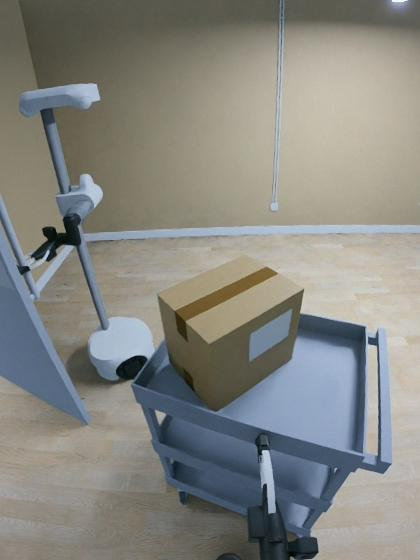

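{"op": "move", "data": {"blocking": false, "r1": {"base":{"translate_m":-0.3},"pace":"default"}}}

{"op": "wait", "data": {"seconds": 2}}

{"op": "move", "data": {"blocking": false, "r1": {"base":{"strafe_m":-1.3},"joints":{"gripper_m":0.141},"pace":"fast"}}}

{"op": "wait", "data": {"seconds": 5}}

{"op": "move", "data": {"blocking": false, "r1": {"base":{"rotate_rad":1.57}}}}

{"op": "wait", "data": {"seconds": 2.5}}

{"op": "move", "data": {"blocking": false, "r1": {"base":{"strafe_m":-0.78}}}}

{"op": "wait", "data": {"seconds": 4, "cameras": ["r1_head_camera"]}}

Scene clock: 1913.97 s.
move: r1 moving
r1.base_odometry: x=-1.931 y=+2.747 heading=-2.060
r1.turned_by_wheels: +0.000
r1.turned_by_imu: -0.001
r1.base_tilt: forward=-1.6 right=+1.3
r1.lidar_m: 0.47 0.58 1.57 1.65 1.73 1.54 1.46 1.52 2.06 4.12 4.28 0.47
r1.base_status: translate_m moving
r1.joint_positions: lift_m=+0.661 arm_m=+0.000 wrist_yaw_rad=-0.001 wrist_pitch_rad=+0.001 wrist_roll_rad=+1.568 gripper_m=-0.019
r1.joint_status: not commanded
r1.measured_speeds: translate_m=-0.122 strafe_m=+0.001 rotate_rad=-0.001 lift_m=+0.000 arm_m=+0.000 wrist_yaw_rad=+0.000 wrist_pitch_rad=+0.000 wrist_roll_rad=+0.000
r1.motor_effort: lift_m=+20(20) arm_m=+4(4) wheel_0=-6(7) wheel_1=-5(8) wheel_2=+8(9)
r1.servo_current: wrist_yaw_rad=33(52) wrist_pitch_rad=33(52) wrist_roll_rad=46(65) gripper_m=52(52)
r1.hand_pose: x=+0.4592 y=-0.0877 z=+0.8389 quat_wxyz=(+0.708, +0.706, +0.000, -0.001)
r1.wrist_depth_mm: - - - 206 209 1921 - / - - - 215 219 1983 - / - - - 228 232 - - / - 500 477 240 246 - - / - 439 439 252 259 - - / - 399 392 198 179 - - / - 364 179 180 145 - -
r2: as last shown
r2.on_its_own: arm_m is slack since a limit_stop_at_tilt
pictures: none

Scene clock: 1915.93 s.
earlier move: r1 done
r1.base_odometry: x=-1.805 y=+2.984 heading=-2.060
r1.turned_by_wheels: +0.000
r1.turned_by_imu: +0.000
r1.base_tilt: forward=-1.6 right=+1.2
r1.lidar_m: 0.73 0.91 1.75 1.64 1.72 1.24 1.18 1.24 1.72 4.12 4.26 0.72
r1.base_status: done
r1.joint_positions: lift_m=+0.661 arm_m=+0.000 wrist_yaw_rad=-0.001 wrist_pitch_rad=+0.001 wrist_roll_rad=+1.568 gripper_m=-0.019
r1.joint_status: not commanded
r1.measured_speeds: all 0
r1.motor_effort: lift_m=+20(20) arm_m=+4(4) wheel_0=-3(8) wheel_1=-3(8) wheel_2=+0(10)
r1.servo_current: wrist_yaw_rad=52(72) wrist_pitch_rad=46(52) wrist_roll_rad=46(65) gripper_m=52(52)
r1.hand_pose: x=+0.4592 y=-0.0877 z=+0.8389 quat_wxyz=(+0.708, +0.706, +0.000, -0.001)
r1.wrist_depth_mm: - - - - - 1756 1182 / - - - 462 466 473 - / - - - 480 - - - / - - 759 512 - - - / - - 683 535 - - - / - - 615 198 178 - 917 / - - 179 169 145 - 1255
r2.base_odometry: x=-2.014 y=-2.566 heading=-0.615
r2.turned_by_wheels: +0.000
r2.turned_by_imu: +0.000
r2.base_tilt: forward=-0.6 right=+0.1
r2.lidar_m: 0.47 0.71 0.70 4.78 2.44 1.86 1.80 1.37 1.05 0.67 0.49 0.37
r2.base_status: not commanded
r2.joint_positions: lift_m=+0.800 arm_m=+0.000 wrist_yaw_rad=-0.392 wrist_pitch_rad=-0.001 wrist_roll_rad=+0.002 gripper_m=-0.029
r2.joint_status: not commanded
r2.measured_speeds: all 0
r2.on_its_own: arm_m is slack since a limit_stop_at_tilt
r2.motor_effort: lift_m=+20(21) arm_m=+1(1) wheel_0=+3(3) wheel_1=-1(1) wheel_2=+3(3)
r2.servo_current: wrist_yaw_rad=59(78) wrist_pitch_rad=46(46) wrist_roll_rad=46(65) gripper_m=59(65)
r2.hand_pose: x=+0.4040 y=-0.1909 z=+0.9782 quat_wxyz=(+0.981, +0.001, -0.001, -0.195)
r2.wrist_depth_mm: - - 246 164 233 228 222 / - - 248 165 236 229 224 / - - 249 165 236 229 225 / - - 251 165 237 230 226 / - - 253 166 239 232 228 / - - 185 166 179 234 229 / - - 255 - - 230 230
wait: 1.97 of 2 s (r1 has come to rest)
pictures: none

Scene clock: 1916.43 s.
move: r1 moving
r1.base_odometry: x=-1.854 y=+3.011 heading=-2.060
r1.turned_by_wheels: +0.000
r1.turned_by_imu: +0.000
r1.base_tilt: forward=-1.6 right=+1.3
r1.lidar_m: 0.70 0.86 1.77 1.70 1.72 1.25 1.18 1.23 1.71 4.07 4.21 0.71
r1.base_status: strafe_m moving
r1.joint_positions: lift_m=+0.661 arm_m=+0.000 wrist_yaw_rad=-0.001 wrist_pitch_rad=+0.001 wrist_roll_rad=+1.568 gripper_m=+0.005
r1.joint_status: gripper_m moving
r1.measured_speeds: translate_m=+0.000 strafe_m=-0.218 rotate_rad=-0.002 lift_m=+0.000 arm_m=+0.000 wrist_yaw_rad=+0.000 wrist_pitch_rad=+0.000 wrist_roll_rad=+0.000
r1.motor_effort: lift_m=+20(20) arm_m=+4(4) wheel_0=+12(15) wheel_1=-11(13) wheel_2=+0(1)
r1.servo_current: wrist_yaw_rad=46(59) wrist_pitch_rad=46(46) wrist_roll_rad=46(52) gripper_m=46(65)
r1.hand_pose: x=+0.4592 y=-0.0877 z=+0.8389 quat_wxyz=(+0.708, +0.706, +0.000, -0.001)
r1.wrist_depth_mm: - - - - - 1618 1182 / - - - 452 462 459 1078 / - - - 466 - - - / - - 788 492 - - - / - - 707 525 - - - / - - 621 203 181 - - / - - 187 183 146 - 1205
r2: as last shown
r2.on_its_own: arm_m is slack since a limit_stop_at_tilt
r2.wrist_depth_mm: - - 245 164 233 228 223 / - - 247 164 235 228 224 / - - 249 165 236 229 225 / - - 250 166 237 232 226 / - - 254 166 239 231 227 / - - 185 166 179 234 229 / - 1983 256 - - 231 230
pictures: none

Scene clock: 1920.37 s.
earlier move: r1 done
r1.base_odometry: x=-2.952 y=+3.596 heading=-2.060
r1.turned_by_wheels: +0.000
r1.turned_by_imu: -0.008
r1.base_tilt: forward=-1.6 right=+1.3
r1.lidar_m: 3.54 1.20 1.14 2.94 1.71 1.25 1.15 1.20 1.62 2.84 2.94 3.71
r1.base_status: done
r1.joint_positions: lift_m=+0.661 arm_m=+0.000 wrist_yaw_rad=-0.001 wrist_pitch_rad=+0.001 wrist_roll_rad=+1.568 gripper_m=+0.141
r1.joint_status: all done
r1.measured_speeds: all 0
r1.motor_effort: lift_m=+20(20) arm_m=+4(4) wheel_0=+0(15) wheel_1=+0(13) wheel_2=+0(2)
r1.servo_current: wrist_yaw_rad=52(72) wrist_pitch_rad=33(52) wrist_roll_rad=39(72) gripper_m=46(91)
r1.hand_pose: x=+0.4592 y=-0.0877 z=+0.8389 quat_wxyz=(+0.708, +0.706, +0.000, -0.001)
r1.wrist_depth_mm: - - - - - 1661 1182 / - - - - - 1708 1205 / - - - - - 1708 1205 / - - - - - 1708 1205 / - - - - - 1618 1205 / - 208 - - - 197 1229 / - - - 150 - 1808 1229
r2.base_odometry: x=-2.014 y=-2.566 heading=-0.615
r2.turned_by_wheels: +0.000
r2.turned_by_imu: +0.001
r2.base_tilt: forward=-0.7 right=+0.1
r2.lidar_m: 0.48 0.71 0.68 4.79 2.39 1.86 1.79 1.38 1.06 0.72 0.48 0.38
r2.base_status: not commanded
r2.joint_positions: lift_m=+0.800 arm_m=+0.000 wrist_yaw_rad=-0.392 wrist_pitch_rad=-0.001 wrist_roll_rad=+0.002 gripper_m=-0.029
r2.joint_status: not commanded
r2.measured_speeds: all 0
r2.on_its_own: arm_m is slack since a limit_stop_at_tilt
r2.motor_effort: lift_m=+20(21) arm_m=+1(1) wheel_0=+3(3) wheel_1=-1(1) wheel_2=+3(3)
r2.servo_current: wrist_yaw_rad=59(72) wrist_pitch_rad=46(46) wrist_roll_rad=39(59) gripper_m=59(72)
r2.hand_pose: x=+0.4040 y=-0.1909 z=+0.9782 quat_wxyz=(+0.981, +0.001, -0.001, -0.195)
r2.wrist_depth_mm: - - 247 164 234 228 223 / - - 247 164 235 228 224 / - - 250 165 236 229 224 / - - 250 166 236 230 226 / - - 253 166 239 232 227 / - - 185 166 180 234 230 / - 1983 255 - - 232 229
wait: 3.93 of 5 s (r1 has come to rest)
pictures: none

Scene clock: 1920.87 s.
move: r1 moving
r1.base_odometry: x=-2.952 y=+3.596 heading=-1.808
r1.turned_by_wheels: +0.252
r1.turned_by_imu: +0.253
r1.base_tilt: forward=-1.6 right=+1.3
r1.lidar_m: 3.54 1.14 1.65 2.53 1.40 1.17 1.15 1.34 2.27 2.84 3.21 3.56
r1.base_status: rotate_rad moving
r1.joint_positions: lift_m=+0.661 arm_m=+0.000 wrist_yaw_rad=-0.001 wrist_pitch_rad=+0.001 wrist_roll_rad=+1.568 gripper_m=+0.141
r1.joint_status: not commanded
r1.measured_speeds: translate_m=-0.001 strafe_m=+0.000 rotate_rad=+0.971 lift_m=+0.000 arm_m=+0.000 wrist_yaw_rad=+0.000 wrist_pitch_rad=+0.000 wrist_roll_rad=+0.000
r1.motor_effort: lift_m=+20(20) arm_m=+4(4) wheel_0=-7(9) wheel_1=-9(9) wheel_2=-6(7)
r1.servo_current: wrist_yaw_rad=65(65) wrist_pitch_rad=39(46) wrist_roll_rad=39(65) gripper_m=39(46)
r1.hand_pose: x=+0.4592 y=-0.0877 z=+0.8389 quat_wxyz=(+0.708, +0.706, +0.000, -0.001)
r1.wrist_depth_mm: - - - - - 1661 1182 / - - - - - 1708 1182 / - - - - - 1661 1182 / - - - - - 1708 1205 / - - - - - 1661 1205 / - 211 - - - 197 1205 / - - - 150 - 1708 1205
r2: as last shown
r2.turned_by_imu: +0.000
r2.on_its_own: arm_m is slack since a limit_stop_at_tilt
pictures: none

Scene clock: 1922.43 s.
earlier move: r1 done
r1.base_odometry: x=-2.952 y=+3.596 heading=-0.491
r1.turned_by_wheels: +1.318
r1.turned_by_imu: +1.325
r1.base_tilt: forward=-1.6 right=+1.3
r1.lidar_m: 2.95 1.74 1.23 1.16 1.22 1.55 2.85 2.93 3.75 3.56 1.22 1.09
r1.base_status: done
r1.joint_positions: lift_m=+0.661 arm_m=+0.000 wrist_yaw_rad=-0.001 wrist_pitch_rad=+0.001 wrist_roll_rad=+1.568 gripper_m=+0.141
r1.joint_status: not commanded
r1.measured_speeds: all 0
r1.motor_effort: lift_m=+20(20) arm_m=+4(4) wheel_0=-3(9) wheel_1=-2(9) wheel_2=+0(9)
r1.servo_current: wrist_yaw_rad=46(65) wrist_pitch_rad=39(46) wrist_roll_rad=59(65) gripper_m=33(46)
r1.hand_pose: x=+0.4592 y=-0.0877 z=+0.8389 quat_wxyz=(+0.708, +0.706, +0.000, -0.001)
r1.wrist_depth_mm: - - - - - 1661 1182 / - - - - - 1708 1205 / - - - - - 1661 1205 / - - - - - 1661 1205 / - - - - - 1618 1229 / - 210 - - - 197 1229 / - - - 149 - 1808 1229
r2.base_odometry: x=-2.014 y=-2.566 heading=-0.615
r2.turned_by_wheels: +0.000
r2.turned_by_imu: +0.000
r2.base_tilt: forward=-0.6 right=+0.1
r2.lidar_m: 0.47 0.71 0.70 4.78 2.43 1.85 1.80 1.38 1.05 0.72 0.45 0.38
r2.base_status: not commanded
r2.joint_positions: lift_m=+0.800 arm_m=+0.000 wrist_yaw_rad=-0.392 wrist_pitch_rad=-0.001 wrist_roll_rad=+0.002 gripper_m=-0.029
r2.joint_status: not commanded
r2.measured_speeds: all 0
r2.on_its_own: arm_m is slack since a limit_stop_at_tilt
r2.motor_effort: lift_m=+20(21) arm_m=+1(1) wheel_0=+3(3) wheel_1=-1(1) wheel_2=+3(3)
r2.servo_current: wrist_yaw_rad=52(72) wrist_pitch_rad=39(46) wrist_roll_rad=39(59) gripper_m=59(72)
r2.hand_pose: x=+0.4040 y=-0.1909 z=+0.9782 quat_wxyz=(+0.981, +0.001, -0.001, -0.195)
r2.wrist_depth_mm: - - 246 164 234 228 222 / - - 248 164 235 228 224 / - - 249 165 235 229 225 / - - 250 165 237 232 227 / - - 252 166 239 231 227 / - - 185 167 180 232 229 / - 1921 255 - - 232 230
wait: 1.57 of 2.5 s (r1 has come to rest)
pictures: none

Scene clock: 1922.93 s.
move: r1 moving
r1.base_odometry: x=-2.969 y=+3.564 heading=-0.491
r1.turned_by_wheels: +0.000
r1.turned_by_imu: +0.000
r1.base_tilt: forward=-1.6 right=+1.2
r1.lidar_m: 2.95 1.81 1.25 1.18 1.24 1.67 2.85 2.93 3.72 3.52 1.22 1.09
r1.base_status: strafe_m moving
r1.joint_positions: lift_m=+0.661 arm_m=+0.000 wrist_yaw_rad=-0.001 wrist_pitch_rad=+0.001 wrist_roll_rad=+1.568 gripper_m=+0.141
r1.joint_status: not commanded
r1.measured_speeds: translate_m=+0.001 strafe_m=-0.140 rotate_rad=-0.004 lift_m=+0.000 arm_m=+0.000 wrist_yaw_rad=+0.000 wrist_pitch_rad=+0.000 wrist_roll_rad=+0.000
r1.motor_effort: lift_m=+20(20) arm_m=+4(4) wheel_0=+12(12) wheel_1=-7(10) wheel_2=+1(1)
r1.servo_current: wrist_yaw_rad=52(59) wrist_pitch_rad=39(46) wrist_roll_rad=46(52) gripper_m=46(46)
r1.hand_pose: x=+0.4592 y=-0.0877 z=+0.8389 quat_wxyz=(+0.708, +0.706, +0.000, -0.001)
r1.wrist_depth_mm: - - - - - 1661 1205 / - - - - - 1756 1160 / - - - - - 1708 1229 / - - - - - 1708 1182 / - - - - - 1661 1229 / - 210 - - - 196 1255 / - - - 150 - 1756 1229
r2: as last shown
r2.on_its_own: arm_m is slack since a limit_stop_at_tilt
pictures: none

Scene clock: 1926.37 s.
earlier move: r1 done
r1.base_odometry: x=-3.320 y=+2.908 heading=-0.491
r1.turned_by_wheels: +0.000
r1.turned_by_imu: -0.006
r1.base_tilt: forward=-1.6 right=+1.3
r1.lidar_m: 0.83 2.90 2.05 1.92 1.98 2.69 2.81 2.88 2.96 2.79 2.87 0.82
r1.base_status: done
r1.joint_positions: lift_m=+0.661 arm_m=+0.000 wrist_yaw_rad=-0.001 wrist_pitch_rad=+0.001 wrist_roll_rad=+1.568 gripper_m=+0.141
r1.joint_status: not commanded
r1.measured_speeds: all 0
r1.motor_effort: lift_m=+20(20) arm_m=+4(4) wheel_0=+1(12) wheel_1=+0(12) wheel_2=+0(2)
r1.servo_current: wrist_yaw_rad=52(65) wrist_pitch_rad=39(52) wrist_roll_rad=52(72) gripper_m=46(52)
r1.hand_pose: x=+0.4592 y=-0.0877 z=+0.8389 quat_wxyz=(+0.708, +0.706, +0.000, -0.001)
r1.wrist_depth_mm: - - - - 1808 1537 1160 / - - - 1808 - 1499 1160 / - - 904 654 - 654 - / - - 1008 683 - 683 - / - - - - - 723 - / - 209 - 778 211 196 1229 / - - - 149 - 1756 1229
r2.base_odometry: x=-2.014 y=-2.566 heading=-0.615
r2.turned_by_wheels: +0.000
r2.turned_by_imu: +0.000
r2.base_tilt: forward=-0.6 right=+0.1
r2.lidar_m: 0.51 0.73 0.71 4.80 2.44 1.84 1.80 1.40 1.05 0.72 0.47 0.35
r2.base_status: not commanded
r2.joint_positions: lift_m=+0.800 arm_m=+0.000 wrist_yaw_rad=-0.392 wrist_pitch_rad=-0.001 wrist_roll_rad=+0.002 gripper_m=-0.029
r2.joint_status: not commanded
r2.measured_speeds: all 0
r2.on_its_own: arm_m is slack since a limit_stop_at_tilt
r2.motor_effort: lift_m=+20(21) arm_m=+1(1) wheel_0=+3(3) wheel_1=-1(1) wheel_2=+3(3)
r2.servo_current: wrist_yaw_rad=52(72) wrist_pitch_rad=39(46) wrist_roll_rad=39(59) gripper_m=65(72)
r2.hand_pose: x=+0.4040 y=-0.1909 z=+0.9782 quat_wxyz=(+0.981, +0.001, -0.001, -0.195)
r2.wrist_depth_mm: - - 246 163 234 228 223 / - - 248 164 235 228 224 / - - 249 165 236 231 224 / - - 250 166 237 231 226 / - - 252 166 239 232 227 / - - 185 167 180 233 229 / - 1921 255 - - 232 229
wait: 3.43 of 4 s (r1 has come to rest)
Images, in order (width x height): r1_head_camera 420x560.

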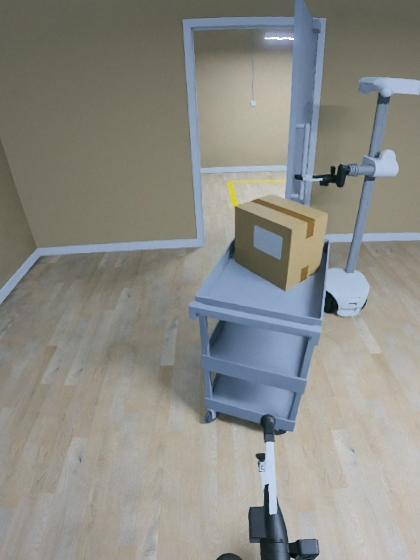

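{"op": "move", "data": {"blocking": false, "r1": {"base":{"translate_m":0.45,"strafe_m":0.045}}}}

{"op": "wait", "data": {"seconds": 3, "cameras": ["r1_wrist_camera"]}}

Scene clock: 1934.83 s.
move: r1 moving
r1.base_odometry: x=-3.291 y=+2.896 heading=-0.491
r1.turned_by_wheels: +0.000
r1.turned_by_imu: +0.000
r1.base_tilt: forward=-1.6 right=+1.2
r1.lidar_m: 0.80 2.90 2.02 1.93 2.00 2.64 2.84 2.95 2.95 2.79 2.87 0.79
r1.base_status: translate_m moving; strafe_m moving
r1.joint_positions: lift_m=+0.661 arm_m=+0.000 wrist_yaw_rad=-0.001 wrist_pitch_rad=+0.001 wrist_roll_rad=+1.568 gripper_m=+0.141
r1.joint_status: not commanded
r1.measured_speeds: translate_m=+0.121 strafe_m=+0.014 rotate_rad=-0.003 lift_m=+0.000 arm_m=+0.000 wrist_yaw_rad=+0.000 wrist_pitch_rad=+0.000 wrist_roll_rad=+0.000
r1.motor_effort: lift_m=+20(20) arm_m=+4(4) wheel_0=+4(7) wheel_1=+9(9) wheel_2=-7(10)
r1.servo_current: wrist_yaw_rad=52(65) wrist_pitch_rad=46(52) wrist_roll_rad=59(65) gripper_m=39(46)
r1.hand_pose: x=+0.4592 y=-0.0877 z=+0.8389 quat_wxyz=(+0.708, +0.706, +0.000, -0.001)
r1.wrist_depth_mm: - - - - 1808 1576 1182 / - - - - - 1397 1118 / - - 878 634 - 621 - / - - 976 891 - 647 - / - - - 691 - 691 - / - 210 - - - 196 1255 / - - - 143 - 1708 1205
r2: as last shown
r2.on_its_own: arm_m is slack since a limit_stop_at_tilt
pictures: none

Scene clock: 1937.33 s.
earlier move: r1 done
r1.base_odometry: x=-2.902 y=+2.736 heading=-0.490
r1.turned_by_wheels: +0.000
r1.turned_by_imu: +0.000
r1.base_tilt: forward=-1.6 right=+1.2
r1.lidar_m: 0.45 2.60 2.03 1.90 1.96 2.63 3.29 3.33 2.96 2.82 2.90 0.41
r1.base_status: done
r1.joint_positions: lift_m=+0.661 arm_m=+0.000 wrist_yaw_rad=-0.001 wrist_pitch_rad=+0.001 wrist_roll_rad=+1.568 gripper_m=+0.141
r1.joint_status: not commanded
r1.measured_speeds: all 0
r1.motor_effort: lift_m=+20(20) arm_m=+4(4) wheel_0=+3(8) wheel_1=+2(9) wheel_2=+0(10)
r1.servo_current: wrist_yaw_rad=46(72) wrist_pitch_rad=39(59) wrist_roll_rad=39(72) gripper_m=46(46)
r1.hand_pose: x=+0.4592 y=-0.0877 z=+0.8389 quat_wxyz=(+0.708, +0.706, +0.000, -0.001)
r1.wrist_depth_mm: - 477 455 208 211 - - / - 433 427 220 219 - - / - 508 496 229 232 - - / - - 585 240 243 - - / - - - 253 257 1863 - / - 209 196 262 211 196 - / - - - 142 - 1756 1229
r2.base_odometry: x=-2.014 y=-2.566 heading=-0.615
r2.turned_by_wheels: +0.000
r2.turned_by_imu: +0.000
r2.base_tilt: forward=-0.6 right=+0.1
r2.lidar_m: 0.53 0.71 0.71 4.77 2.42 1.87 1.80 1.40 1.06 0.72 0.49 0.39
r2.base_status: not commanded
r2.joint_positions: lift_m=+0.800 arm_m=+0.000 wrist_yaw_rad=-0.392 wrist_pitch_rad=-0.001 wrist_roll_rad=+0.002 gripper_m=-0.029
r2.joint_status: not commanded
r2.measured_speeds: all 0
r2.on_its_own: arm_m is slack since a limit_stop_at_tilt
r2.motor_effort: lift_m=+21(21) arm_m=+1(1) wheel_0=+3(3) wheel_1=-1(1) wheel_2=+3(3)
r2.servo_current: wrist_yaw_rad=59(72) wrist_pitch_rad=46(46) wrist_roll_rad=46(65) gripper_m=59(65)
r2.hand_pose: x=+0.4040 y=-0.1909 z=+0.9782 quat_wxyz=(+0.981, +0.001, -0.001, -0.195)
r2.wrist_depth_mm: - - 246 164 234 228 223 / - - 248 164 235 228 224 / - - 249 165 236 229 225 / - - 249 166 237 231 227 / - - 252 166 239 232 228 / - - 185 166 179 232 229 / - 1921 256 - - 232 231
wait: 2.50 of 3 s (r1 has come to rest)
Images, in order (width x height): r1_wrist_camera 616x392.

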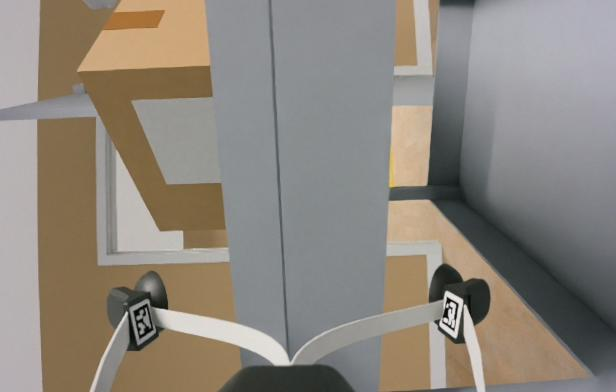

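{"op": "move", "data": {"blocking": false, "r1": {"base":{"translate_m":0.06}}}}

{"op": "wait", "data": {"seconds": 1.3}}

{"op": "move", "data": {"blocking": false, "r1": {"joints":{"gripper_m":-0.01}}}}

{"op": "wait", "data": {"seconds": 2}}

{"op": "move", "data": {"blocking": false, "r1": {"base":{"strafe_m":-0.12,"translate_m":0.02},"pace":"slow"}}}

{"op": "wait", "data": {"seconds": 3, "cameras": ["r1_head_camera"]}}

Scene clock: 1945.03 s.
move: r1 moving
r1.base_odometry: x=-2.874 y=+2.721 heading=-0.490
r1.turned_by_wheels: +0.000
r1.turned_by_imu: +0.000
r1.base_tilt: forward=-1.6 right=+1.3
r1.lidar_m: 0.41 2.59 2.02 1.91 1.98 2.61 3.33 3.40 2.98 2.82 0.46 0.40
r1.base_status: translate_m moving
r1.joint_positions: lift_m=+0.661 arm_m=+0.000 wrist_yaw_rad=-0.001 wrist_pitch_rad=+0.001 wrist_roll_rad=+1.568 gripper_m=+0.141
r1.joint_status: not commanded
r1.measured_speeds: translate_m=+0.120 strafe_m=+0.001 rotate_rad=+0.000 lift_m=+0.000 arm_m=+0.000 wrist_yaw_rad=+0.000 wrist_pitch_rad=+0.000 wrist_roll_rad=+0.000
r1.motor_effort: lift_m=+20(20) arm_m=+4(4) wheel_0=+6(7) wheel_1=+9(9) wheel_2=-7(9)
r1.servo_current: wrist_yaw_rad=46(65) wrist_pitch_rad=39(46) wrist_roll_rad=46(65) gripper_m=39(46)
r1.hand_pose: x=+0.4592 y=-0.0877 z=+0.8389 quat_wxyz=(+0.708, +0.706, +0.000, -0.001)
r1.wrist_depth_mm: - 436 402 185 186 - - / - 415 418 195 195 - - / - 477 480 203 204 - - / - - 564 212 215 - - / - - - 222 225 - - / - 210 177 235 191 196 - / - - - 145 - 1756 1205
r2: as last shown
r2.on_its_own: arm_m is slack since a limit_stop_at_tilt
pictures: none

Scene clock: 1945.80 s.
earlier move: r1 done
r1.base_odometry: x=-2.849 y=+2.707 heading=-0.490
r1.turned_by_wheels: +0.000
r1.turned_by_imu: +0.000
r1.base_tilt: forward=-1.5 right=+1.2
r1.lidar_m: 0.39 2.53 2.01 1.91 1.96 2.65 3.38 3.40 3.00 2.77 0.41 0.38
r1.base_status: done
r1.joint_positions: lift_m=+0.661 arm_m=+0.000 wrist_yaw_rad=-0.001 wrist_pitch_rad=+0.000 wrist_roll_rad=+1.568 gripper_m=+0.141
r1.joint_status: not commanded
r1.measured_speeds: translate_m=+0.000 strafe_m=+0.000 rotate_rad=-0.001 lift_m=+0.000 arm_m=+0.000 wrist_yaw_rad=+0.000 wrist_pitch_rad=+0.000 wrist_roll_rad=+0.000
r1.motor_effort: lift_m=+20(20) arm_m=+4(4) wheel_0=+5(8) wheel_1=+1(9) wheel_2=-2(9)
r1.servo_current: wrist_yaw_rad=39(65) wrist_pitch_rad=46(46) wrist_roll_rad=39(65) gripper_m=46(46)
r1.hand_pose: x=+0.4592 y=-0.0877 z=+0.8390 quat_wxyz=(+0.708, +0.706, +0.000, +0.000)
r1.wrist_depth_mm: - 413 115 167 168 - - / - 404 121 175 177 - - / - 480 466 186 183 - - / - - 549 193 195 - - / - - - 205 205 1921 - / - 194 - 214 211 203 1308 / - - 169 148 229 1808 1255
r2.base_odometry: x=-2.014 y=-2.566 heading=-0.615
r2.turned_by_wheels: +0.000
r2.turned_by_imu: +0.000
r2.base_tilt: forward=-0.6 right=+0.0
r2.lidar_m: 0.47 0.70 0.67 4.78 2.41 1.83 1.80 1.40 1.04 0.73 0.49 0.39
r2.base_status: not commanded
r2.joint_positions: lift_m=+0.800 arm_m=+0.000 wrist_yaw_rad=-0.392 wrist_pitch_rad=-0.001 wrist_roll_rad=+0.002 gripper_m=-0.029
r2.joint_status: not commanded
r2.measured_speeds: all 0
r2.on_its_own: arm_m is slack since a limit_stop_at_tilt
r2.motor_effort: lift_m=+20(21) arm_m=+1(1) wheel_0=+3(3) wheel_1=-1(1) wheel_2=+3(3)
r2.servo_current: wrist_yaw_rad=65(72) wrist_pitch_rad=33(46) wrist_roll_rad=46(52) gripper_m=65(65)
r2.hand_pose: x=+0.4040 y=-0.1909 z=+0.9782 quat_wxyz=(+0.981, +0.001, -0.001, -0.195)
r2.wrist_depth_mm: - - 247 164 233 229 223 / - - 248 164 235 228 224 / - - 249 164 236 230 224 / - - 250 165 236 231 227 / - - 253 166 239 232 227 / - - 185 166 180 234 229 / - 1921 256 - - 232 229
wait: 0.77 of 1.3 s (r1 has come to rest)
pictures: none

Scene clock: 1946.30 s.
move: r1 moving
r1.base_odometry: x=-2.849 y=+2.707 heading=-0.490
r1.turned_by_wheels: +0.000
r1.turned_by_imu: +0.000
r1.base_tilt: forward=-1.6 right=+1.3
r1.lidar_m: 0.41 2.55 2.01 1.91 1.99 2.63 3.38 3.43 2.96 2.82 0.42 0.36
r1.base_status: not commanded
r1.joint_positions: lift_m=+0.661 arm_m=+0.000 wrist_yaw_rad=-0.001 wrist_pitch_rad=+0.000 wrist_roll_rad=+1.568 gripper_m=+0.130
r1.joint_status: gripper_m moving
r1.measured_speeds: translate_m=+0.000 strafe_m=+0.000 rotate_rad=+0.000 lift_m=+0.000 arm_m=+0.000 wrist_yaw_rad=+0.000 wrist_pitch_rad=-0.010 wrist_roll_rad=+0.000
r1.motor_effort: lift_m=+20(20) arm_m=+4(4) wheel_0=+4(5) wheel_1=+1(1) wheel_2=-2(2)
r1.servo_current: wrist_yaw_rad=39(52) wrist_pitch_rad=46(46) wrist_roll_rad=59(65) gripper_m=78(78)
r1.hand_pose: x=+0.4592 y=-0.0877 z=+0.8391 quat_wxyz=(+0.708, +0.706, +0.000, +0.000)
r1.wrist_depth_mm: - 407 115 168 169 - - / - 410 387 176 177 - - / - 480 466 185 185 - - / - - 554 194 196 - - / - - - 204 206 1808 - / - 190 - 216 213 198 1336 / - - - 141 232 1863 1255
r2: as last shown
r2.on_its_own: arm_m is slack since a limit_stop_at_tilt
pictures: none

Scene clock: 1948.20 s.
earlier move: r1 done
r1.base_odometry: x=-2.849 y=+2.707 heading=-0.490
r1.turned_by_wheels: +0.000
r1.turned_by_imu: +0.000
r1.base_tilt: forward=-1.6 right=+1.3
r1.lidar_m: 0.40 2.56 1.99 1.91 1.97 2.64 3.36 3.43 2.97 2.81 0.43 0.38
r1.base_status: not commanded
r1.joint_positions: lift_m=+0.661 arm_m=+0.000 wrist_yaw_rad=-0.001 wrist_pitch_rad=+0.008 wrist_roll_rad=+1.569 gripper_m=-0.008
r1.joint_status: all done
r1.measured_speeds: all 0
r1.motor_effort: lift_m=+20(20) arm_m=+4(4) wheel_0=+2(5) wheel_1=+1(1) wheel_2=-1(2)
r1.servo_current: wrist_yaw_rad=33(72) wrist_pitch_rad=59(59) wrist_roll_rad=46(65) gripper_m=124(312)
r1.hand_pose: x=+0.4592 y=-0.0877 z=+0.8367 quat_wxyz=(+0.708, +0.706, +0.003, -0.003)
r1.wrist_depth_mm: 397 373 113 167 169 - - / - 404 120 177 178 - - / - 469 - 186 185 - - / - 585 133 196 198 - - / - - - 208 211 1756 - / - - 179 221 198 488 - / - 164 - 229 175 1499 -
r2.base_odometry: x=-2.014 y=-2.566 heading=-0.615
r2.turned_by_wheels: +0.000
r2.turned_by_imu: +0.000
r2.base_tilt: forward=-0.6 right=+0.1
r2.lidar_m: 0.48 0.70 0.68 4.79 2.44 1.84 1.78 1.39 1.05 0.72 0.44 0.37
r2.base_status: not commanded
r2.joint_positions: lift_m=+0.800 arm_m=+0.000 wrist_yaw_rad=-0.392 wrist_pitch_rad=-0.001 wrist_roll_rad=+0.002 gripper_m=-0.029
r2.joint_status: not commanded
r2.measured_speeds: all 0
r2.on_its_own: arm_m is slack since a limit_stop_at_tilt
r2.motor_effort: lift_m=+20(21) arm_m=+1(1) wheel_0=+3(3) wheel_1=-1(1) wheel_2=+3(3)
r2.servo_current: wrist_yaw_rad=72(72) wrist_pitch_rad=39(46) wrist_roll_rad=46(59) gripper_m=59(72)
r2.hand_pose: x=+0.4040 y=-0.1909 z=+0.9782 quat_wxyz=(+0.981, +0.001, -0.001, -0.195)
r2.wrist_depth_mm: - - 247 164 233 227 223 / - - 247 164 235 228 224 / - - 249 165 236 229 226 / - - 249 166 237 230 226 / - - 253 166 239 233 228 / - - 185 167 180 232 229 / - 1983 255 - - 232 229
wait: 1.90 of 2 s (r1 has come to rest)
pictures: none

Scene clock: 1948.70 s.
move: r1 moving
r1.base_odometry: x=-2.853 y=+2.695 heading=-0.490
r1.turned_by_wheels: +0.000
r1.turned_by_imu: +0.000
r1.base_tilt: forward=-1.6 right=+1.2
r1.lidar_m: 0.39 2.52 2.03 1.92 2.00 2.62 3.37 3.41 2.97 2.81 0.41 0.38
r1.base_status: translate_m moving; strafe_m moving
r1.joint_positions: lift_m=+0.661 arm_m=+0.000 wrist_yaw_rad=+0.000 wrist_pitch_rad=+0.008 wrist_roll_rad=+1.569 gripper_m=-0.008
r1.joint_status: not commanded
r1.measured_speeds: translate_m=+0.009 strafe_m=-0.051 rotate_rad=+0.000 lift_m=+0.000 arm_m=+0.000 wrist_yaw_rad=+0.017 wrist_pitch_rad=+0.000 wrist_roll_rad=+0.000
r1.motor_effort: lift_m=+20(20) arm_m=+4(4) wheel_0=+12(12) wheel_1=-5(5) wheel_2=-5(5)
r1.servo_current: wrist_yaw_rad=46(65) wrist_pitch_rad=52(59) wrist_roll_rad=39(65) gripper_m=111(124)
r1.hand_pose: x=+0.4593 y=-0.0874 z=+0.8367 quat_wxyz=(+0.708, +0.706, +0.003, -0.003)
r1.wrist_depth_mm: 377 364 107 163 163 - - / 424 404 113 171 174 - - / - 473 119 181 182 - - / - - - 192 196 - - / - - - 205 207 1756 - / - - 178 220 196 1397 477 / - 166 180 229 171 167 -
r2: as last shown
r2.on_its_own: arm_m is slack since a limit_stop_at_tilt
pictures: none

Scene clock: 1950.63 s.
earlier move: r1 done
r1.base_odometry: x=-2.888 y=+2.592 heading=-0.490
r1.turned_by_wheels: +0.000
r1.turned_by_imu: -0.001
r1.base_tilt: forward=-1.6 right=+1.3
r1.lidar_m: 0.44 2.52 2.14 2.01 2.10 2.78 3.38 3.45 2.84 2.69 0.42 0.37
r1.base_status: done
r1.joint_positions: lift_m=+0.661 arm_m=+0.000 wrist_yaw_rad=+0.002 wrist_pitch_rad=-0.006 wrist_roll_rad=+1.569 gripper_m=-0.009
r1.joint_status: not commanded
r1.measured_speeds: all 0
r1.motor_effort: lift_m=+19(20) arm_m=-4(4) wheel_0=+6(15) wheel_1=-2(6) wheel_2=-4(5)
r1.servo_current: wrist_yaw_rad=39(65) wrist_pitch_rad=52(59) wrist_roll_rad=46(65) gripper_m=52(124)
r1.hand_pose: x=+0.4595 y=-0.0870 z=+0.8408 quat_wxyz=(+0.708, +0.706, -0.001, +0.003)
r1.wrist_depth_mm: - 384 119 167 171 - - / - 436 424 180 181 - - / - 539 521 191 194 - - / - - - 205 204 - - / - - - 220 223 1863 - / - - 186 188 234 1863 1336 / - - - 166 155 1576 1255
r2.base_odometry: x=-2.014 y=-2.566 heading=-0.615
r2.turned_by_wheels: +0.000
r2.turned_by_imu: +0.000
r2.base_tilt: forward=-0.7 right=+0.1
r2.lidar_m: 0.48 0.63 0.60 4.79 2.44 1.85 1.79 1.38 1.04 0.71 0.47 0.40
r2.base_status: not commanded
r2.joint_positions: lift_m=+0.800 arm_m=+0.000 wrist_yaw_rad=-0.392 wrist_pitch_rad=-0.001 wrist_roll_rad=+0.002 gripper_m=-0.029
r2.joint_status: not commanded
r2.measured_speeds: all 0
r2.on_its_own: arm_m is slack since a limit_stop_at_tilt
r2.motor_effort: lift_m=+20(21) arm_m=+1(1) wheel_0=+3(3) wheel_1=-1(1) wheel_2=+3(3)
r2.servo_current: wrist_yaw_rad=52(72) wrist_pitch_rad=39(46) wrist_roll_rad=59(59) gripper_m=59(65)
r2.hand_pose: x=+0.4040 y=-0.1909 z=+0.9782 quat_wxyz=(+0.981, +0.001, -0.001, -0.195)
r2.wrist_depth_mm: - - 247 164 234 228 222 / - - 247 164 235 229 224 / - - 250 165 236 229 225 / - - 249 165 236 230 226 / - - 253 166 239 231 227 / - - 185 167 179 232 229 / - 1983 255 - - 232 229
wait: 1.93 of 3 s (r1 has come to rest)
Images, in order (width x height): r1_head_camera 420x560.

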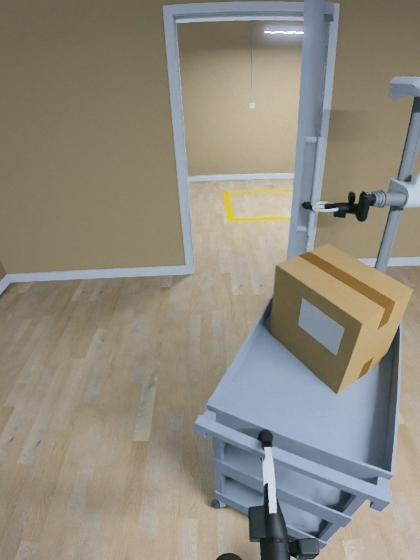

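{"op": "move", "data": {"blocking": false, "r1": {"base":{"translate_m":-0.35},"pace":"slow"}}}

{"op": "wait", "data": {"seconds": 5, "cameras": ["r1_head_camera"]}}

Scene clock: 1955.00 s.
move: r1 moving
r1.base_odometry: x=-2.899 y=+2.598 heading=-0.491
r1.turned_by_wheels: +0.000
r1.turned_by_imu: -0.001
r1.base_tilt: forward=-1.6 right=+1.3
r1.lidar_m: 0.44 2.55 2.14 2.03 2.08 2.79 3.38 3.41 2.84 2.69 0.42 0.38
r1.base_status: translate_m moving
r1.joint_positions: lift_m=+0.661 arm_m=+0.000 wrist_yaw_rad=+0.002 wrist_pitch_rad=-0.006 wrist_roll_rad=+1.569 gripper_m=-0.009
r1.joint_status: not commanded
r1.measured_speeds: translate_m=-0.049 strafe_m=+0.000 rotate_rad=-0.001 lift_m=+0.000 arm_m=+0.000 wrist_yaw_rad=+0.000 wrist_pitch_rad=+0.000 wrist_roll_rad=+0.000
r1.motor_effort: lift_m=+19(19) arm_m=-4(4) wheel_0=-9(9) wheel_1=-4(6) wheel_2=+8(9)
r1.servo_current: wrist_yaw_rad=46(59) wrist_pitch_rad=46(59) wrist_roll_rad=39(52) gripper_m=52(59)
r1.hand_pose: x=+0.4595 y=-0.0870 z=+0.8408 quat_wxyz=(+0.708, +0.706, -0.001, +0.003)
r1.wrist_depth_mm: - 384 121 169 173 - - / - 436 433 182 185 - - / - 530 517 196 196 - - / - - 627 207 207 - - / - - - 221 226 1808 - / - - 185 190 236 1863 1281 / - - - 161 156 1499 1308
r2: as last shown
r2.on_its_own: arm_m is slack since a limit_stop_at_tilt
pictures: none

Scene clock: 1959.30 s.
earlier move: r1 done
r1.base_odometry: x=-3.196 y=+2.757 heading=-0.491
r1.turned_by_wheels: +0.000
r1.turned_by_imu: -0.001
r1.base_tilt: forward=-1.6 right=+1.3
r1.lidar_m: 0.38 2.87 2.15 1.99 2.09 2.79 3.02 3.10 2.87 2.70 2.79 0.42
r1.base_status: done
r1.joint_positions: lift_m=+0.661 arm_m=+0.000 wrist_yaw_rad=-0.002 wrist_pitch_rad=-0.006 wrist_roll_rad=+1.569 gripper_m=-0.009
r1.joint_status: not commanded
r1.measured_speeds: all 0
r1.motor_effort: lift_m=+19(19) arm_m=-4(4) wheel_0=-6(12) wheel_1=-2(8) wheel_2=+2(10)
r1.servo_current: wrist_yaw_rad=39(65) wrist_pitch_rad=39(59) wrist_roll_rad=46(65) gripper_m=59(59)
r1.hand_pose: x=+0.4592 y=-0.0879 z=+0.8408 quat_wxyz=(+0.708, +0.706, -0.003, +0.001)
r1.wrist_depth_mm: - - - 222 222 1537 - / - - 530 224 224 - - / - 469 462 227 228 - - / - 530 512 230 229 - - / - - 569 232 232 - - / - - 182 189 235 - - / - - - 165 164 1661 1366
r2.base_odometry: x=-2.014 y=-2.566 heading=-0.615
r2.turned_by_wheels: +0.000
r2.turned_by_imu: +0.001
r2.base_tilt: forward=-0.6 right=+0.1
r2.lidar_m: 0.47 0.98 0.85 4.80 2.44 1.86 1.79 1.39 1.06 0.73 0.47 0.37
r2.base_status: not commanded
r2.joint_positions: lift_m=+0.800 arm_m=+0.000 wrist_yaw_rad=-0.392 wrist_pitch_rad=-0.001 wrist_roll_rad=+0.002 gripper_m=-0.029
r2.joint_status: not commanded
r2.measured_speeds: all 0
r2.on_its_own: arm_m is slack since a limit_stop_at_tilt
r2.motor_effort: lift_m=+20(21) arm_m=+1(1) wheel_0=+3(3) wheel_1=-1(1) wheel_2=+3(3)
r2.servo_current: wrist_yaw_rad=52(72) wrist_pitch_rad=39(52) wrist_roll_rad=39(59) gripper_m=59(72)
r2.hand_pose: x=+0.4040 y=-0.1909 z=+0.9782 quat_wxyz=(+0.981, +0.001, -0.001, -0.195)
r2.wrist_depth_mm: - - 246 164 233 227 224 / - - 247 164 235 228 224 / - - 250 165 236 230 225 / - - 250 166 237 231 226 / - - 252 166 238 231 227 / - - 185 167 179 234 229 / - - 256 - - 231 231
wait: 4.30 of 5 s (r1 has come to rest)
Images, in order (width x height): r1_head_camera 420x560.

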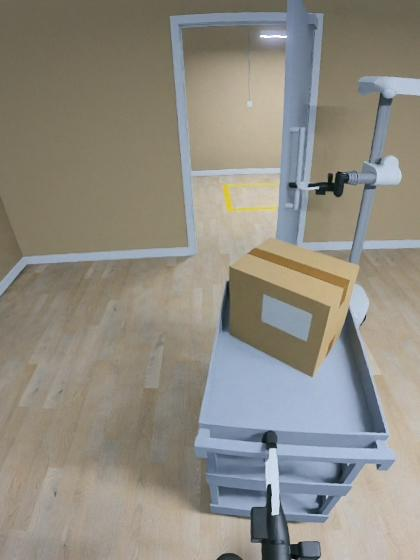

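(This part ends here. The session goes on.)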